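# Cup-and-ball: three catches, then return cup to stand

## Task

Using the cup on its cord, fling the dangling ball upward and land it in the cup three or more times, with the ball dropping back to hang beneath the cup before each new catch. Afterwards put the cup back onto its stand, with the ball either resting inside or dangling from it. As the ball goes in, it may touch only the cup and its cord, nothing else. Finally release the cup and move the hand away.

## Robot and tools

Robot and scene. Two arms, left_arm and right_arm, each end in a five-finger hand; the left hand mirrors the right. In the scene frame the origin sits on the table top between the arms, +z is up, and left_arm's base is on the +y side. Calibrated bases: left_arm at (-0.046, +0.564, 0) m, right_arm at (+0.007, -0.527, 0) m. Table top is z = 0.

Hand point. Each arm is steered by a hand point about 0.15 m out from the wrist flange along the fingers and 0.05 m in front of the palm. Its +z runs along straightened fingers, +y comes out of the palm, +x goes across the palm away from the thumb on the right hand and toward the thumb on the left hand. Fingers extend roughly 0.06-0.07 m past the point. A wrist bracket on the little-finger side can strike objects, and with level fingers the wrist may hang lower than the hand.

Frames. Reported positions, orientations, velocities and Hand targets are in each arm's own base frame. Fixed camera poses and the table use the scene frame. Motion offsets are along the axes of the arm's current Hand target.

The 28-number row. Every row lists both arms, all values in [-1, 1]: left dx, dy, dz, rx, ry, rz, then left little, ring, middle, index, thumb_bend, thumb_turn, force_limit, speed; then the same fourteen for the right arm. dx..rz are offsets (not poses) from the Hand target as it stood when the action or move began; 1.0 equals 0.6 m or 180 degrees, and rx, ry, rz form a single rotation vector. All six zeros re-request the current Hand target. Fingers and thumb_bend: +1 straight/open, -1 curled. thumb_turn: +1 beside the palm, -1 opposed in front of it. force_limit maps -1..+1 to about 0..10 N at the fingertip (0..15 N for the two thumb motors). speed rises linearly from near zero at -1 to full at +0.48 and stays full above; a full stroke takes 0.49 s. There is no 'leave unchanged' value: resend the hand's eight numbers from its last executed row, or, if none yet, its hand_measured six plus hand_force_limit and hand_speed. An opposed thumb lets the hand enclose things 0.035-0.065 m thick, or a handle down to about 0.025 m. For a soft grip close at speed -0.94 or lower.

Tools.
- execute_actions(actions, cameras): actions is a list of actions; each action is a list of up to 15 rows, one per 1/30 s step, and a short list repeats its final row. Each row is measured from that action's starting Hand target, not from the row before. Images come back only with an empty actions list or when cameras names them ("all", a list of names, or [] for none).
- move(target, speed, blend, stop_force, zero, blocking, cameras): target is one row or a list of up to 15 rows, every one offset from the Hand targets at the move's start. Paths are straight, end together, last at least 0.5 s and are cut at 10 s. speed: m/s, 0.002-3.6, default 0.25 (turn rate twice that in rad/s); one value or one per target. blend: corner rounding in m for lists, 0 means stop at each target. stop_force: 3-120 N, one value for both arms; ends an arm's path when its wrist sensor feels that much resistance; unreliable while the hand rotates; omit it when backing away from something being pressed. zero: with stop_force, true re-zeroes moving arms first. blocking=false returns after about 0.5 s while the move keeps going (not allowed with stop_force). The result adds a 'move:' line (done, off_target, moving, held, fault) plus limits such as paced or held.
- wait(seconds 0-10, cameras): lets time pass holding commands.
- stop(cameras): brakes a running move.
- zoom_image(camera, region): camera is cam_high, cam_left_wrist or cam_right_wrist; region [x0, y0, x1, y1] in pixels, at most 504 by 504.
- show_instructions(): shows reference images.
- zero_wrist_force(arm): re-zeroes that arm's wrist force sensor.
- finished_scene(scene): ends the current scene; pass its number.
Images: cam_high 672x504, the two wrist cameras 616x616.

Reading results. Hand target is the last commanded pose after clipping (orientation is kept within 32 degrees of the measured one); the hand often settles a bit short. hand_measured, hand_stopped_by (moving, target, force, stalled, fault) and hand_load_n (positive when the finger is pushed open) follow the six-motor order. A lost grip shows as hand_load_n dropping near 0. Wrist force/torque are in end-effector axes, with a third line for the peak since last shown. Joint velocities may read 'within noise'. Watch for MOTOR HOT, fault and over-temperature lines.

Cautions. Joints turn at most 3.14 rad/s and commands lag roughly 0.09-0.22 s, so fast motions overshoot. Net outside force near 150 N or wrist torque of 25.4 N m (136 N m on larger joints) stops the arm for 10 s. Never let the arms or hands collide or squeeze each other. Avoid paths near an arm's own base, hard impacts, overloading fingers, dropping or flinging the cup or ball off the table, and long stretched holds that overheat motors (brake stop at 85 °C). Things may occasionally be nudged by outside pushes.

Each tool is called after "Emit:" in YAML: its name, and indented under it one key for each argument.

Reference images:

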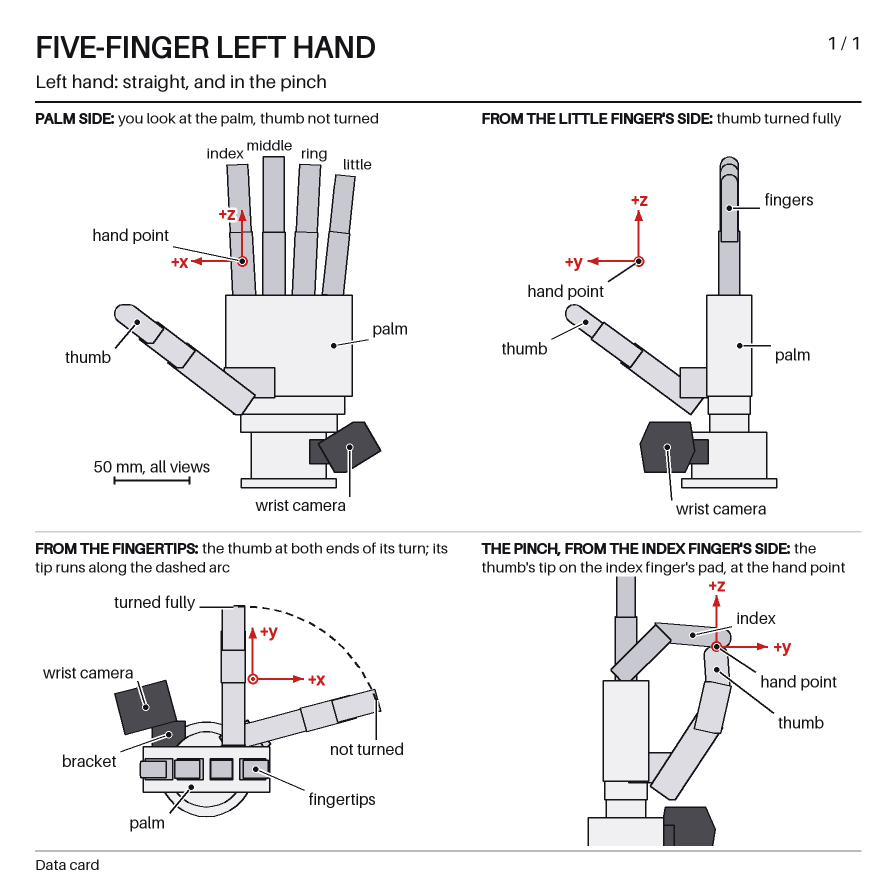

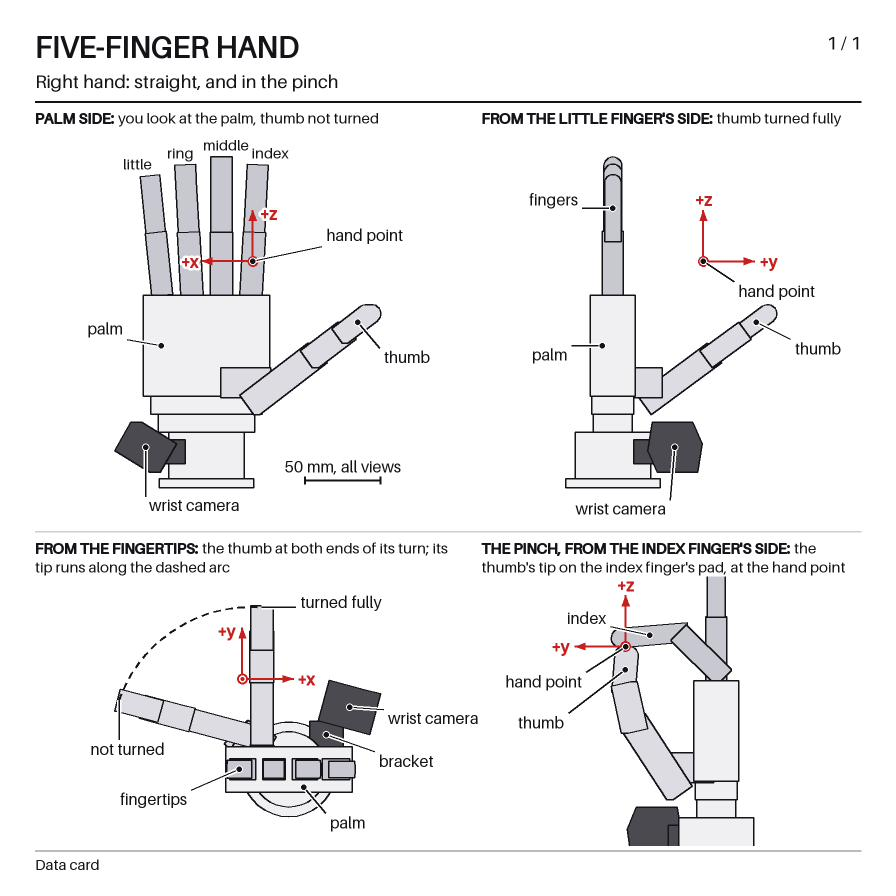

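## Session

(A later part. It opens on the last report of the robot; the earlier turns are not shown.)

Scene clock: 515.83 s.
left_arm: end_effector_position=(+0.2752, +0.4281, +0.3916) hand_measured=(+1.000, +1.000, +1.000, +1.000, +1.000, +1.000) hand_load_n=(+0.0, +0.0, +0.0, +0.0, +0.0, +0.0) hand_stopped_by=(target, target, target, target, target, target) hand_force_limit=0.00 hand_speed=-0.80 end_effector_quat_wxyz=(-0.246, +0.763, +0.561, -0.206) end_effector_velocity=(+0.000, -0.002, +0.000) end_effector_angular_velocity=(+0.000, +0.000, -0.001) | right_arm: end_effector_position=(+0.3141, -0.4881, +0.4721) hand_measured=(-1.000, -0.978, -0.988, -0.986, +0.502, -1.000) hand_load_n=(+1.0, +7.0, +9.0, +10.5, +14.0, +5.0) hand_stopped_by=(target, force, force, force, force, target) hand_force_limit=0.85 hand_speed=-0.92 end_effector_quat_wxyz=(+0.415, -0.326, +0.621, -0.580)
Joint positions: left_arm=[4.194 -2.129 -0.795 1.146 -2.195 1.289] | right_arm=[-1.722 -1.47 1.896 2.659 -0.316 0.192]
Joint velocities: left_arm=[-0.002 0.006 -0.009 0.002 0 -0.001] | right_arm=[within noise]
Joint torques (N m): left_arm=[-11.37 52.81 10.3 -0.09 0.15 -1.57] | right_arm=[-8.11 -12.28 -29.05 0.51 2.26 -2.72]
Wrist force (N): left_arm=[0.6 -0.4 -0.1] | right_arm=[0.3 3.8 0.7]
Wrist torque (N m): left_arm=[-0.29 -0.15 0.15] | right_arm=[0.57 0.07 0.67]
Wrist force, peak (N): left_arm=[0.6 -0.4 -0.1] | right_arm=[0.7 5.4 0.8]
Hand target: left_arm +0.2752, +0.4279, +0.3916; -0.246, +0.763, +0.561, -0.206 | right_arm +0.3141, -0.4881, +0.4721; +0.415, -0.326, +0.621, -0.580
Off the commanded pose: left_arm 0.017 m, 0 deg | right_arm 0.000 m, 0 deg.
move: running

Emit:
wait:
  seconds: 10

Emit:
wait:
  seconds: 0.36

Emit:
execute_actions:
  actions:
    - [[0,0,0,0,0,0,1,1,1,1,1,1,0,-0.8,0.0263,-0.0035,0.0041,0,0,0,-1,-1,-1,-1,-1,-1,0.85,-0.92]]

Emit:
wait:
  seconds: 0.1
  cameras: ["cam_high"]

Emit:
zoom_image:
  camera: "cam_high"
  region: [80, 360, 220, 492]

Emit:
wait:
  seconds: 0.2
  cameras: ["cam_high"]

Emit:
zoom_image:
  camera: "cam_high"
  region: [80, 360, 220, 492]

Emit:
wait:
  seconds: 0.2
  cameras: ["cam_high"]

Emit:
zoom_image:
  camera: "cam_high"
  region: [80, 360, 220, 492]

Emit:
move:
  target: [0.03,0,0,0,0,0,1,1,1,1,1,1,0,-0.8,0,0,0,0,0,0,-1,-1,-1,-1,-1,-1,0.85,-0.92]
  speed: 0.002
  blocking: false

Scene clock: 528.07 s.
left_arm: end_effector_position=(+0.2704, +0.4116, +0.3923) hand_measured=(+1.000, +1.000, +1.000, +1.000, +1.000, +1.000) hand_load_n=(+0.0, +0.0, +0.0, +0.0, +0.0, +0.0) hand_stopped_by=(target, target, target, target, target, target) hand_force_limit=0.00 hand_speed=-0.80 end_effector_quat_wxyz=(-0.246, +0.763, +0.561, -0.206) | right_arm: end_effector_position=(+0.3141, -0.4881, +0.4721) hand_measured=(-1.000, -0.978, -0.988, -0.986, +0.502, -1.000) hand_load_n=(+0.5, +7.0, +9.5, +10.5, +13.5, +5.5) hand_stopped_by=(target, force, force, force, force, target) hand_force_limit=0.85 hand_speed=-0.92 end_effector_quat_wxyz=(+0.415, -0.326, +0.621, -0.580)
Joint positions: left_arm=[4.186 -2.081 -0.871 1.167 -2.193 1.28] | right_arm=[-1.722 -1.47 1.896 2.659 -0.316 0.192]
Joint torques (N m): left_arm=[-1.28 31.55 28.27 -4.31 -0.29 1.4] | right_arm=[-7.98 -11.78 -28.56 -0.14 2.14 -2.06]
Wrist force (N): left_arm=[0.5 -0.3 -0.2] | right_arm=[0.8 4.7 0.6]
Wrist torque (N m): left_arm=[-0.28 -0.15 0.26] | right_arm=[0.57 0.03 0.69]
Wrist force, peak (N): left_arm=[0.6 -0.2 -0.4] | right_arm=[0.4 5.4 0.6]
Hand target: left_arm +0.2704, +0.4116, +0.3923; -0.246, +0.763, +0.561, -0.206 | right_arm +0.3141, -0.4881, +0.4721; +0.415, -0.326, +0.621, -0.580
Off the commanded pose: left_arm 0.000 m, 0 deg | right_arm 0.000 m, 0 deg.
earlier move: done
wait: 0.00 of 10 s (the move ended)

Scene clock: 528.43 s.
left_arm: end_effector_position=(+0.2704, +0.4116, +0.3923) hand_measured=(+1.000, +1.000, +1.000, +1.000, +1.000, +1.000) hand_load_n=(+0.0, +0.0, +0.0, +0.0, +0.0, -0.5) hand_stopped_by=(target, target, target, target, target, target) hand_force_limit=0.00 hand_speed=-0.80 end_effector_quat_wxyz=(-0.246, +0.763, +0.561, -0.206) | right_arm: end_effector_position=(+0.3141, -0.4881, +0.4721) hand_measured=(-1.000, -0.978, -0.988, -0.986, +0.502, -1.000) hand_load_n=(+0.5, +7.0, +9.5, +10.5, +14.0, +5.5) hand_stopped_by=(target, force, force, force, force, target) hand_force_limit=0.85 hand_speed=-0.92 end_effector_quat_wxyz=(+0.415, -0.326, +0.621, -0.580)
Joint positions: left_arm=[4.186 -2.081 -0.871 1.167 -2.193 1.28] | right_arm=[-1.722 -1.47 1.896 2.659 -0.316 0.192]
Joint torques (N m): left_arm=[-0.93 31.71 27.59 -4.38 -0.29 1.5] | right_arm=[-7.48 -12.1 -29.21 -0.22 2.12 -1.91]
Wrist force (N): left_arm=[0.2 -0.1 -0.2] | right_arm=[0.5 4.5 0.6]
Wrist torque (N m): left_arm=[-0.24 -0.11 0.24] | right_arm=[0.57 0.06 0.67]
Wrist force, peak (N): left_arm=[0.5 -0.4 -0.3] | right_arm=[0.7 5.3 0.6]
Hand target: left_arm +0.2704, +0.4116, +0.3923; -0.246, +0.763, +0.561, -0.206 | right_arm +0.3141, -0.4881, +0.4721; +0.415, -0.326, +0.621, -0.580
Off the commanded pose: left_arm 0.000 m, 0 deg | right_arm 0.000 m, 0 deg.
wait: 0.37 s; at rest by 0.17 s

Scene clock: 529.13 s.
left_arm: end_effector_position=(+0.2704, +0.4116, +0.3923) hand_measured=(+1.000, +1.000, +1.000, +1.000, +1.000, +1.000) hand_load_n=(+0.0, +0.0, +0.0, +0.0, +0.0, +0.0) hand_stopped_by=(target, target, target, target, target, target) hand_force_limit=0.00 hand_speed=-0.80 end_effector_quat_wxyz=(-0.246, +0.763, +0.561, -0.206) | right_arm: end_effector_position=(+0.3092, -0.5034, +0.4721) hand_measured=(-1.000, -0.978, -0.988, -0.986, +0.502, -1.000) hand_load_n=(+0.5, +7.0, +9.5, +11.0, +13.5, +5.5) hand_stopped_by=(target, force, force, force, force, target) hand_force_limit=0.85 hand_speed=-0.92 end_effector_quat_wxyz=(+0.415, -0.326, +0.621, -0.580)
Joint positions: left_arm=[4.186 -2.081 -0.871 1.167 -2.193 1.28] | right_arm=[-1.728 -1.436 1.857 2.663 -0.309 0.193]
Joint torques (N m): left_arm=[1.1 31.41 27.28 -4.36 -0.48 1.4] | right_arm=[8.4 -17.19 -29.47 -2.13 -2.2 0.25]
Wrist force (N): left_arm=[0.4 0.0 -0.2] | right_arm=[0.4 3.6 0.6]
Wrist torque (N m): left_arm=[-0.23 -0.13 0.24] | right_arm=[0.54 0.03 0.65]
Wrist force, peak (N): left_arm=[0.7 -0.2 -0.3] | right_arm=[-1.4 5.2 0.2]
Hand target: left_arm +0.2704, +0.4116, +0.3923; -0.246, +0.763, +0.561, -0.206 | right_arm +0.3092, -0.5034, +0.4720; +0.415, -0.326, +0.621, -0.580
Off the commanded pose: left_arm 0.000 m, 0 deg | right_arm 0.000 m, 0 deg.
Step readings (end_effector_position of left_arm | right_arm):
0: (+0.2704, +0.4116, +0.3923) | (+0.3141, -0.4881, +0.4721)
1: (+0.2704, +0.4116, +0.3923) | (+0.3140, -0.4884, +0.4721)
2: (+0.2704, +0.4116, +0.3923) | (+0.3129, -0.4917, +0.4721)
4: (+0.2704, +0.4116, +0.3923) | (+0.3091, -0.5022, +0.4718)
8: (+0.2704, +0.4116, +0.3923) | (+0.3088, -0.5043, +0.4720)
15: (+0.2704, +0.4116, +0.3923) | (+0.3092, -0.5034, +0.4720)

Scene clock: 529.23 s.
left_arm: end_effector_position=(+0.2704, +0.4116, +0.3923) hand_measured=(+1.000, +1.000, +1.000, +1.000, +1.000, +1.000) hand_load_n=(+0.0, +0.0, -0.5, +0.0, +0.0, -0.5) hand_stopped_by=(target, target, target, target, target, target) hand_force_limit=0.00 hand_speed=-0.80 end_effector_quat_wxyz=(-0.246, +0.763, +0.561, -0.206) | right_arm: end_effector_position=(+0.3092, -0.5034, +0.4721) hand_measured=(-1.000, -0.978, -0.988, -0.986, +0.502, -1.000) hand_load_n=(+1.0, +7.0, +9.5, +10.5, +13.5, +5.0) hand_stopped_by=(target, force, force, force, force, target) hand_force_limit=0.85 hand_speed=-0.92 end_effector_quat_wxyz=(+0.415, -0.326, +0.621, -0.580)
Joint positions: left_arm=[4.186 -2.081 -0.871 1.167 -2.193 1.28] | right_arm=[-1.728 -1.436 1.857 2.663 -0.309 0.193]
Joint torques (N m): left_arm=[1.23 31.88 28.01 -4.48 -0.52 1.45] | right_arm=[9.17 -15.67 -29.41 -2.12 -2.2 -0.11]
Wrist force (N): left_arm=[0.4 -0.3 -0.1] | right_arm=[0.7 4.6 1.1]
Wrist torque (N m): left_arm=[-0.29 -0.14 0.25] | right_arm=[0.53 0.02 0.67]
Wrist force, peak (N): left_arm=[0.5 -0.2 -0.3] | right_arm=[0.5 4.8 0.6]
Hand target: left_arm +0.2704, +0.4116, +0.3923; -0.246, +0.763, +0.561, -0.206 | right_arm +0.3092, -0.5034, +0.4720; +0.415, -0.326, +0.621, -0.580
Off the commanded pose: left_arm 0.000 m, 0 deg | right_arm 0.000 m, 0 deg.
wait: 0.10 s; no rest
Images, in order (width x height): cam_high 672x504.

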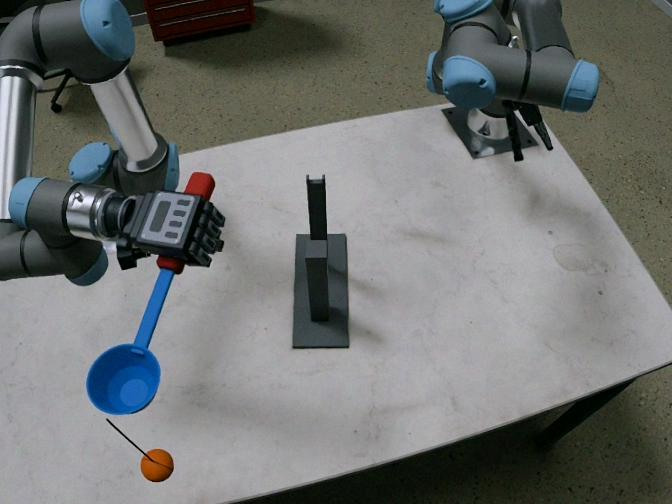

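Scaled by 3.600 from the camera's 672x504 image, which has a finer 960x720 frame.

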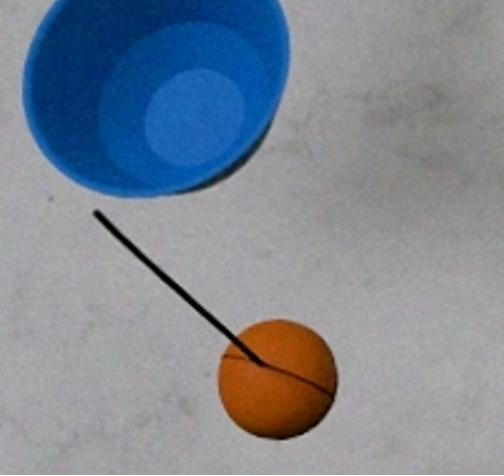

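Scene clock: 529.43 s.
left_arm: end_effector_position=(+0.2704, +0.4116, +0.3923) hand_measured=(+1.000, +1.000, +1.000, +1.000, +1.000, +1.000) hand_load_n=(+0.0, +0.0, +0.0, +0.0, +0.0, +0.0) hand_stopped_by=(target, target, target, target, target, target) hand_force_limit=0.00 hand_speed=-0.80 end_effector_quat_wxyz=(-0.246, +0.763, +0.561, -0.206) | right_arm: end_effector_position=(+0.3092, -0.5034, +0.4721) hand_measured=(-1.000, -0.978, -0.988, -0.986, +0.502, -1.000) hand_load_n=(+0.5, +7.0, +9.5, +11.0, +13.5, +5.5) hand_stopped_by=(target, force, force, force, force, target) hand_force_limit=0.85 hand_speed=-0.92 end_effector_quat_wxyz=(+0.415, -0.326, +0.621, -0.580)
Joint positions: left_arm=[4.186 -2.081 -0.871 1.167 -2.193 1.28] | right_arm=[-1.728 -1.436 1.857 2.663 -0.309 0.193]
Joint torques (N m): left_arm=[2.16 31.81 26.7 -4.39 -0.63 1.44] | right_arm=[8.57 -14.4 -29.13 -2.16 -2.15 -0.78]
Wrist force (N): left_arm=[0.3 -0.2 -0.2] | right_arm=[0.2 3.8 0.5]
Wrist torque (N m): left_arm=[-0.27 -0.12 0.24] | right_arm=[0.54 0.09 0.63]
Wrist force, peak (N): left_arm=[0.6 -0.2 -0.2] | right_arm=[0.6 5.0 0.6]
Hand target: left_arm +0.2704, +0.4116, +0.3923; -0.246, +0.763, +0.561, -0.206 | right_arm +0.3092, -0.5034, +0.4720; +0.415, -0.326, +0.621, -0.580
Off the commanded pose: left_arm 0.000 m, 0 deg | right_arm 0.000 m, 0 deg.
wait: 0.20 s; at rest by 0.17 s
Images, in order (width x height): cam_high 672x504.

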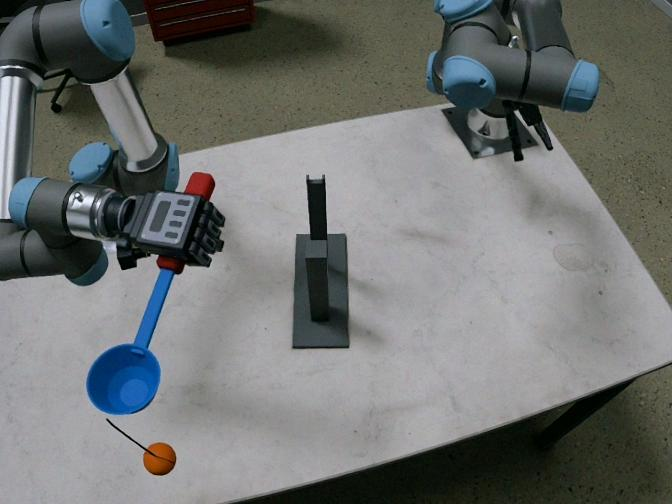

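Scaled by 3.600 from the camera's 672x504 image, which has a finer 960x720 frame.

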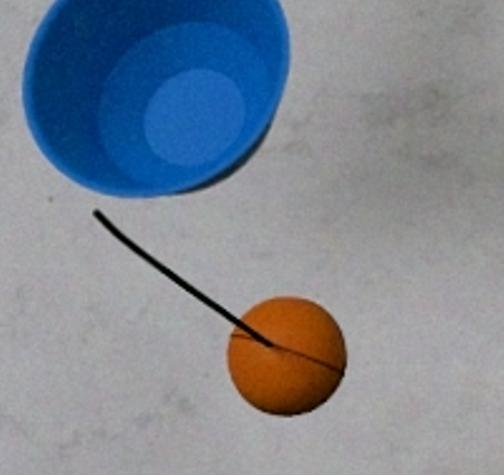

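Scene clock: 529.63 s.
left_arm: end_effector_position=(+0.2704, +0.4116, +0.3923) hand_measured=(+1.000, +1.000, +1.000, +1.000, +1.000, +1.000) hand_load_n=(+0.0, +0.0, +0.0, +0.0, +0.0, +0.0) hand_stopped_by=(target, target, target, target, target, target) hand_force_limit=0.00 hand_speed=-0.80 end_effector_quat_wxyz=(-0.246, +0.763, +0.561, -0.206) | right_arm: end_effector_position=(+0.3092, -0.5034, +0.4720) hand_measured=(-1.000, -0.978, -0.988, -0.986, +0.502, -1.000) hand_load_n=(+0.5, +7.0, +9.5, +10.5, +13.5, +5.5) hand_stopped_by=(target, force, force, force, force, target) hand_force_limit=0.85 hand_speed=-0.92 end_effector_quat_wxyz=(+0.415, -0.326, +0.621, -0.580)
Joint positions: left_arm=[4.186 -2.081 -0.871 1.167 -2.193 1.28] | right_arm=[-1.728 -1.436 1.857 2.663 -0.309 0.193]
Joint torques (N m): left_arm=[2.53 31.79 27.49 -4.38 -0.6 1.44] | right_arm=[9.17 -13.78 -29.68 -2.03 -2.11 -1.55]
Wrist force (N): left_arm=[0.4 -0.3 -0.1] | right_arm=[0.7 4.9 0.7]
Wrist torque (N m): left_arm=[-0.29 -0.13 0.25] | right_arm=[0.58 0.04 0.66]
Wrist force, peak (N): left_arm=[0.5 -0.4 -0.3] | right_arm=[0.7 4.9 0.6]
Hand target: left_arm +0.2704, +0.4116, +0.3923; -0.246, +0.763, +0.561, -0.206 | right_arm +0.3092, -0.5034, +0.4720; +0.415, -0.326, +0.621, -0.580
Off the commanded pose: left_arm 0.000 m, 0 deg | right_arm 0.000 m, 0 deg.
wait: 0.20 s; at rest by 0.17 s
Images, in order (width x height): cam_high 672x504.

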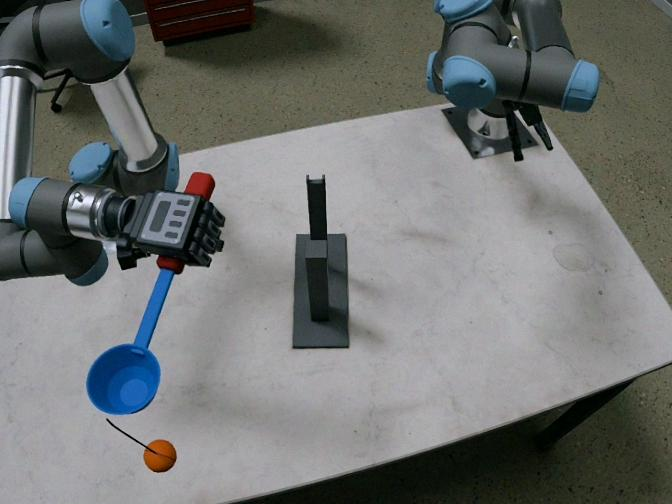

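Scaled by 3.600 from the camera's 672x504 image, which has a finer 960x720 frame.

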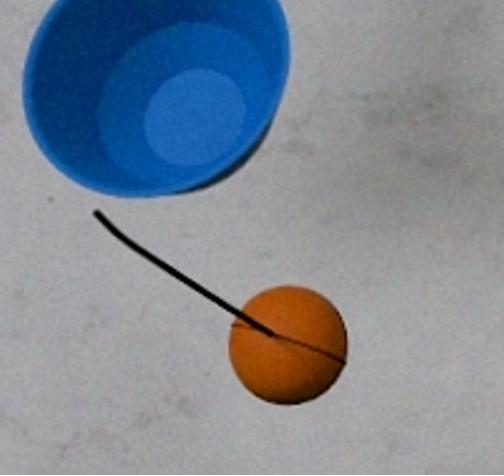

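Scene clock: 530.13 s.
left_arm: end_effector_position=(+0.2707, +0.4125, +0.3922) hand_measured=(+1.000, +1.000, +1.000, +1.000, +1.000, +1.000) hand_load_n=(+0.0, +0.0, +0.0, +0.0, +0.0, +0.0) hand_stopped_by=(target, target, target, target, target, target) hand_force_limit=0.00 hand_speed=-0.80 end_effector_quat_wxyz=(-0.246, +0.763, +0.561, -0.206) end_effector_velocity=(+0.001, +0.001, +0.000) end_effector_angular_velocity=(+0.000, +0.000, -0.002) | right_arm: end_effector_position=(+0.3092, -0.5034, +0.4720) hand_measured=(-1.000, -0.978, -0.988, -0.986, +0.502, -1.000) hand_load_n=(+0.5, +7.0, +9.5, +10.5, +13.5, +5.5) hand_stopped_by=(target, force, force, force, force, target) hand_force_limit=0.85 hand_speed=-0.92 end_effector_quat_wxyz=(+0.415, -0.326, +0.621, -0.580)
Joint positions: left_arm=[4.187 -2.083 -0.867 1.166 -2.193 1.28] | right_arm=[-1.728 -1.436 1.857 2.663 -0.309 0.193]
Joint velocities: left_arm=[-0.001 -0.006 0.008 -0.002 0 0.002] | right_arm=[within noise]
Joint torques (N m): left_arm=[12.08 32.35 30.05 -4.89 -2.09 1.7] | right_arm=[8.16 -13.88 -29.89 -2.08 -2.03 -2.2]
Wrist force (N): left_arm=[0.4 -0.3 0.0] | right_arm=[0.8 4.7 0.9]
Wrist torque (N m): left_arm=[-0.30 -0.13 0.20] | right_arm=[0.53 0.01 0.66]
Wrist force, peak (N): left_arm=[0.5 -0.2 -0.3] | right_arm=[0.4 5.0 0.6]
Hand target: left_arm +0.2707, +0.4126, +0.3922; -0.246, +0.763, +0.561, -0.206 | right_arm +0.3092, -0.5034, +0.4720; +0.415, -0.326, +0.621, -0.580
Off the commanded pose: left_arm 0.017 m, 0 deg | right_arm 0.000 m, 0 deg.
move: running

Emit:
wait:
  seconds: 10

Emit:
wait:
  seconds: 0.36

Emit:
execute_actions:
  actions:
    - [[0,0,0,0,0,0,1,1,1,1,1,1,0,-0.8,0.0129,-0.0018,-0.0003,0,0,0,-1,-1,-1,-1,-1,-1,0.85,-0.92]]

Emit:
wait:
  seconds: 0.1
  cameras: ["cam_high"]

Emit:
zoom_image:
  camera: "cam_high"
  region: [80, 360, 220, 492]

Emit:
wait:
  seconds: 0.2
  cameras: ["cam_high"]

Emit:
zoom_image:
  camera: "cam_high"
  region: [80, 360, 220, 492]

Emit:
wait:
  seconds: 0.2
  cameras: ["cam_high"]

Emit:
zoom_image:
  camera: "cam_high"
  region: [80, 360, 220, 492]

Emit:
move:
  target: [-0.03,0,0,0,0,0,1,1,1,1,1,1,0,-0.8,0,0,0,0,0,0,-1,-1,-1,-1,-1,-1,0.85,-0.92]
  speed: 0.002
  blocking: false

Scene clock: 538.87 s.
left_arm: end_effector_position=(+0.2755, +0.4289, +0.3916) hand_measured=(+1.000, +1.000, +1.000, +1.000, +1.000, +1.000) hand_load_n=(+0.0, +0.0, +0.0, +0.0, +0.0, +0.0) hand_stopped_by=(target, target, target, target, target, target) hand_force_limit=0.00 hand_speed=-0.80 end_effector_quat_wxyz=(-0.246, +0.763, +0.561, -0.206) | right_arm: end_effector_position=(+0.3092, -0.5034, +0.4720) hand_measured=(-1.000, -0.978, -0.988, -0.986, +0.502, -1.000) hand_load_n=(+0.5, +7.0, +9.5, +11.0, +14.0, +5.5) hand_stopped_by=(target, force, force, force, force, target) hand_force_limit=0.85 hand_speed=-0.92 end_effector_quat_wxyz=(+0.415, -0.326, +0.621, -0.580)
Joint positions: left_arm=[4.195 -2.132 -0.791 1.144 -2.195 1.289] | right_arm=[-1.728 -1.436 1.857 2.663 -0.309 0.193]
Joint torques (N m): left_arm=[12.21 37.61 24.31 -4.66 -2.14 1.68] | right_arm=[8.22 -13.58 -29 -1.52 -1.31 -2.25]
Wrist force (N): left_arm=[0.5 -0.3 -0.1] | right_arm=[0.7 4.6 0.7]
Wrist torque (N m): left_arm=[-0.29 -0.14 0.10] | right_arm=[0.53 0.03 0.66]
Wrist force, peak (N): left_arm=[0.5 -0.5 -0.4] | right_arm=[0.3 5.3 0.9]
Hand target: left_arm +0.2755, +0.4289, +0.3916; -0.246, +0.763, +0.561, -0.206 | right_arm +0.3092, -0.5034, +0.4720; +0.415, -0.326, +0.621, -0.580
Off the commanded pose: left_arm 0.000 m, 0 deg | right_arm 0.000 m, 0 deg.
earlier move: done
wait: 2.17 of 10 s (the move ended)

Scene clock: 539.23 s.
left_arm: end_effector_position=(+0.2755, +0.4289, +0.3916) hand_measured=(+1.000, +1.000, +1.000, +1.000, +1.000, +1.000) hand_load_n=(+0.0, +0.0, +0.0, +0.0, -0.5, +0.0) hand_stopped_by=(target, target, target, target, target, target) hand_force_limit=0.00 hand_speed=-0.80 end_effector_quat_wxyz=(-0.246, +0.763, +0.561, -0.206) | right_arm: end_effector_position=(+0.3092, -0.5034, +0.4720) hand_measured=(-1.000, -0.978, -0.988, -0.986, +0.502, -1.000) hand_load_n=(+1.0, +7.0, +9.5, +11.0, +13.5, +5.5) hand_stopped_by=(target, force, force, force, force, target) hand_force_limit=0.85 hand_speed=-0.92 end_effector_quat_wxyz=(+0.415, -0.326, +0.621, -0.580)
Joint positions: left_arm=[4.195 -2.132 -0.791 1.144 -2.195 1.289] | right_arm=[-1.728 -1.436 1.857 2.663 -0.309 0.193]
Joint torques (N m): left_arm=[11.01 42.89 15.59 -3.83 -2.14 1.35] | right_arm=[8.33 -13.95 -29.02 -1.61 -1.2 -2.25]
Wrist force (N): left_arm=[0.4 -0.3 -0.3] | right_arm=[0.4 3.6 0.7]
Wrist torque (N m): left_arm=[-0.26 -0.14 0.09] | right_arm=[0.54 0.06 0.65]
Wrist force, peak (N): left_arm=[0.6 -0.2 -0.3] | right_arm=[0.8 5.1 0.6]
Hand target: left_arm +0.2755, +0.4289, +0.3916; -0.246, +0.763, +0.561, -0.206 | right_arm +0.3092, -0.5034, +0.4720; +0.415, -0.326, +0.621, -0.580
Off the commanded pose: left_arm 0.000 m, 0 deg | right_arm 0.000 m, 0 deg.
wait: 0.37 s; at rest by 0.17 s

Scene clock: 539.93 s.
left_arm: end_effector_position=(+0.2755, +0.4289, +0.3916) hand_measured=(+1.000, +1.000, +1.000, +1.000, +1.000, +1.000) hand_load_n=(+0.0, +0.0, +0.0, +0.0, +0.0, +0.0) hand_stopped_by=(target, target, target, target, target, target) hand_force_limit=0.00 hand_speed=-0.80 end_effector_quat_wxyz=(-0.246, +0.763, +0.561, -0.206) | right_arm: end_effector_position=(+0.3055, -0.5103, +0.4720) hand_measured=(-1.000, -0.978, -0.988, -0.986, +0.502, -1.000) hand_load_n=(+0.5, +6.5, +9.5, +11.0, +14.0, +5.5) hand_stopped_by=(target, force, force, force, force, target) hand_force_limit=0.85 hand_speed=-0.92 end_effector_quat_wxyz=(+0.415, -0.326, +0.621, -0.580)
Joint positions: left_arm=[4.195 -2.132 -0.791 1.144 -2.195 1.289] | right_arm=[-1.735 -1.421 1.84 2.664 -0.303 0.194]
Joint torques (N m): left_arm=[9.07 51.9 11.6 -2.5 -2.04 0.67] | right_arm=[8.89 -38.07 -19.75 -2.35 -2.15 0.99]
Wrist force (N): left_arm=[0.5 -0.2 -0.3] | right_arm=[0.4 4.2 1.0]
Wrist torque (N m): left_arm=[-0.25 -0.15 0.09] | right_arm=[0.52 0.06 0.64]
Wrist force, peak (N): left_arm=[0.7 -0.1 -0.2] | right_arm=[0.9 5.1 0.7]
Hand target: left_arm +0.2755, +0.4289, +0.3916; -0.246, +0.763, +0.561, -0.206 | right_arm +0.3055, -0.5103, +0.4720; +0.415, -0.326, +0.621, -0.580
Off the commanded pose: left_arm 0.000 m, 0 deg | right_arm 0.000 m, 0 deg.
Step readings (end_effector_position of left_arm | right_arm):
0: (+0.2755, +0.4289, +0.3916) | (+0.3092, -0.5034, +0.4720)
1: (+0.2755, +0.4289, +0.3916) | (+0.3091, -0.5036, +0.4720)
2: (+0.2755, +0.4289, +0.3916) | (+0.3083, -0.5051, +0.4720)
4: (+0.2755, +0.4289, +0.3916) | (+0.3057, -0.5099, +0.4720)
8: (+0.2755, +0.4289, +0.3916) | (+0.3053, -0.5108, +0.4720)
15: (+0.2755, +0.4289, +0.3916) | (+0.3055, -0.5103, +0.4720)

Scene clock: 540.03 s.
left_arm: end_effector_position=(+0.2755, +0.4289, +0.3916) hand_measured=(+1.000, +1.000, +1.000, +1.000, +1.000, +1.000) hand_load_n=(-0.5, +0.0, +0.0, +0.0, +0.0, +0.0) hand_stopped_by=(target, target, target, target, target, target) hand_force_limit=0.00 hand_speed=-0.80 end_effector_quat_wxyz=(-0.246, +0.763, +0.561, -0.206) | right_arm: end_effector_position=(+0.3055, -0.5103, +0.4720) hand_measured=(-1.000, -0.978, -0.988, -0.986, +0.502, -1.000) hand_load_n=(+0.5, +7.0, +9.5, +11.0, +13.5, +5.5) hand_stopped_by=(target, force, force, force, force, target) hand_force_limit=0.85 hand_speed=-0.92 end_effector_quat_wxyz=(+0.415, -0.326, +0.621, -0.580)
Joint positions: left_arm=[4.195 -2.132 -0.791 1.144 -2.195 1.289] | right_arm=[-1.735 -1.421 1.84 2.664 -0.303 0.194]
Joint torques (N m): left_arm=[9.2 51.9 11.36 -2.23 -2.07 0.6] | right_arm=[8.42 -38.34 -20.11 -2.34 -2.21 0.78]
Wrist force (N): left_arm=[0.5 -0.4 -0.1] | right_arm=[0.4 3.6 0.5]
Wrist torque (N m): left_arm=[-0.29 -0.14 0.10] | right_arm=[0.55 0.07 0.65]
Wrist force, peak (N): left_arm=[0.5 -0.4 -0.1] | right_arm=[0.6 4.6 0.8]
Hand target: left_arm +0.2755, +0.4289, +0.3916; -0.246, +0.763, +0.561, -0.206 | right_arm +0.3055, -0.5103, +0.4720; +0.415, -0.326, +0.621, -0.580
Off the commanded pose: left_arm 0.000 m, 0 deg | right_arm 0.000 m, 0 deg.
wait: 0.10 s; no rest
Images, in order (width x height): cam_high 672x504.

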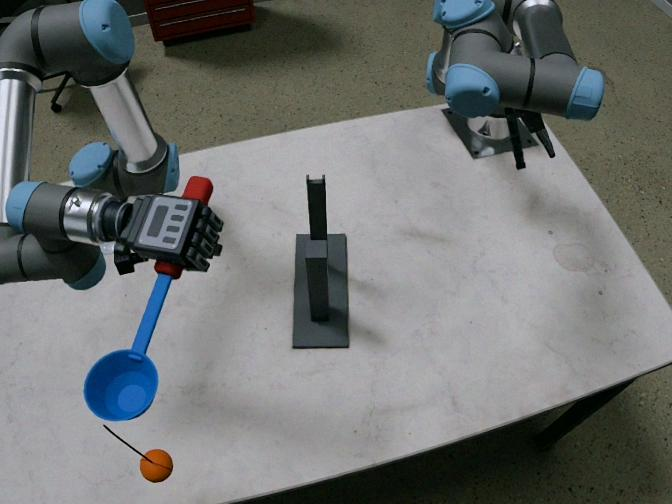

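Scaled by 3.600 from the camera's 672x504 image, which has a finer 960x720 frame.

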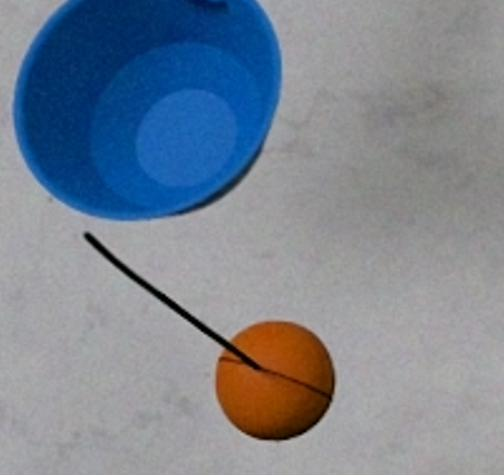

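Scene clock: 540.23 s.
left_arm: end_effector_position=(+0.2755, +0.4289, +0.3916) hand_measured=(+1.000, +1.000, +1.000, +1.000, +1.000, +1.000) hand_load_n=(+0.0, +0.0, +0.0, +0.0, +0.0, +0.0) hand_stopped_by=(target, target, target, target, target, target) hand_force_limit=0.00 hand_speed=-0.80 end_effector_quat_wxyz=(-0.246, +0.763, +0.561, -0.206) | right_arm: end_effector_position=(+0.3055, -0.5103, +0.4720) hand_measured=(-1.000, -0.978, -0.988, -0.986, +0.502, -1.000) hand_load_n=(+0.5, +7.0, +9.5, +11.0, +13.5, +5.5) hand_stopped_by=(target, force, force, force, force, target) hand_force_limit=0.85 hand_speed=-0.92 end_effector_quat_wxyz=(+0.415, -0.326, +0.621, -0.580)
Joint positions: left_arm=[4.195 -2.132 -0.791 1.144 -2.195 1.289] | right_arm=[-1.735 -1.421 1.84 2.664 -0.303 0.194]
Joint torques (N m): left_arm=[8.23 52.54 10.6 -1.94 -1.87 0.4] | right_arm=[9.28 -37.65 -21.7 -2.32 -2.05 0.28]
Wrist force (N): left_arm=[0.3 -0.2 -0.1] | right_arm=[0.6 4.8 0.5]
Wrist torque (N m): left_arm=[-0.26 -0.12 0.08] | right_arm=[0.54 0.05 0.64]
Wrist force, peak (N): left_arm=[0.5 -0.2 -0.4] | right_arm=[0.7 4.8 0.7]
Hand target: left_arm +0.2755, +0.4289, +0.3916; -0.246, +0.763, +0.561, -0.206 | right_arm +0.3055, -0.5103, +0.4720; +0.415, -0.326, +0.621, -0.580
Off the commanded pose: left_arm 0.000 m, 0 deg | right_arm 0.000 m, 0 deg.
wait: 0.20 s; at rest by 0.17 s
Images, in order (width x height): cam_high 672x504.

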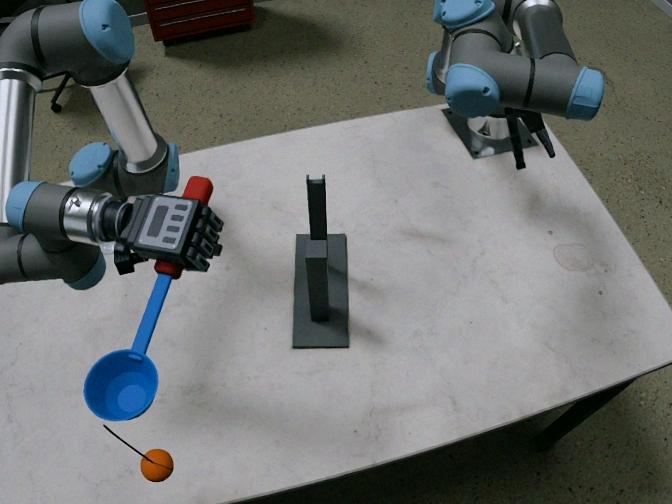

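Scaled by 3.600 from the camera's 672x504 image, which has a finer 960x720 frame.

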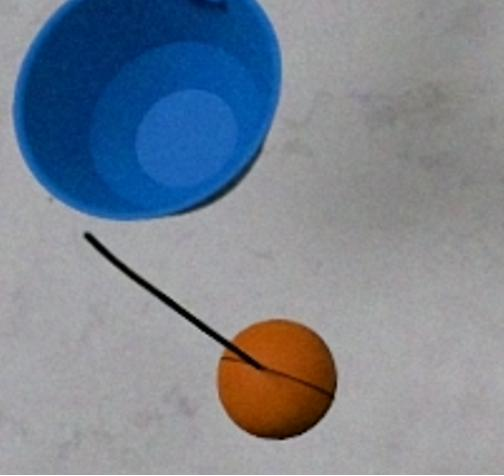

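Scene clock: 540.43 s.
left_arm: end_effector_position=(+0.2755, +0.4289, +0.3916) hand_measured=(+1.000, +1.000, +1.000, +1.000, +1.000, +1.000) hand_load_n=(+0.0, +0.0, +0.0, +0.0, +0.0, +0.0) hand_stopped_by=(target, target, target, target, target, target) hand_force_limit=0.00 hand_speed=-0.80 end_effector_quat_wxyz=(-0.246, +0.763, +0.561, -0.206) | right_arm: end_effector_position=(+0.3055, -0.5103, +0.4720) hand_measured=(-1.000, -0.978, -0.988, -0.986, +0.502, -1.000) hand_load_n=(+1.0, +7.0, +9.5, +11.0, +13.5, +5.5) hand_stopped_by=(target, force, force, force, force, target) hand_force_limit=0.85 hand_speed=-0.92 end_effector_quat_wxyz=(+0.415, -0.326, +0.621, -0.580)
Joint positions: left_arm=[4.195 -2.132 -0.791 1.144 -2.195 1.289] | right_arm=[-1.735 -1.421 1.84 2.664 -0.303 0.194]
Joint torques (N m): left_arm=[7.92 52.8 11.04 -1.52 -1.94 0.29] | right_arm=[8.87 -37.85 -22.87 -2.3 -2.25 0.02]
Wrist force (N): left_arm=[0.3 -0.3 -0.4] | right_arm=[0.8 3.5 0.5]
Wrist torque (N m): left_arm=[-0.26 -0.12 0.08] | right_arm=[0.54 -0.01 0.67]
Wrist force, peak (N): left_arm=[0.5 -0.4 -0.1] | right_arm=[0.8 4.8 0.6]
Hand target: left_arm +0.2755, +0.4289, +0.3916; -0.246, +0.763, +0.561, -0.206 | right_arm +0.3055, -0.5103, +0.4720; +0.415, -0.326, +0.621, -0.580
Off the commanded pose: left_arm 0.000 m, 0 deg | right_arm 0.000 m, 0 deg.
wait: 0.20 s; at rest by 0.17 s
Images, in order (width x height): cam_high 672x504.

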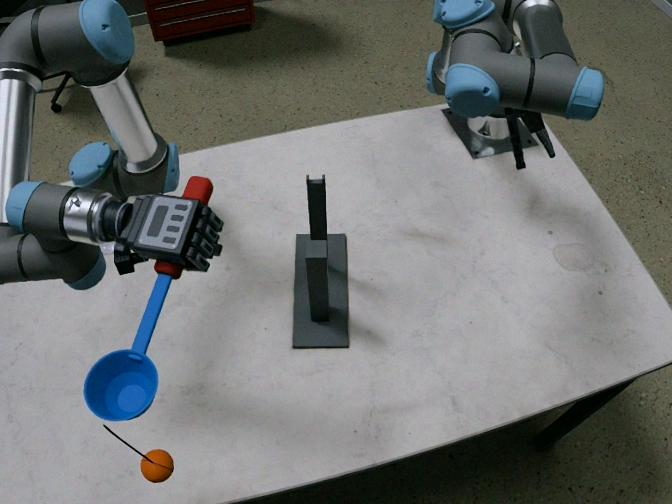

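Scaled by 3.600 from the camera's 672x504 image, which has a finer 960x720 frame.

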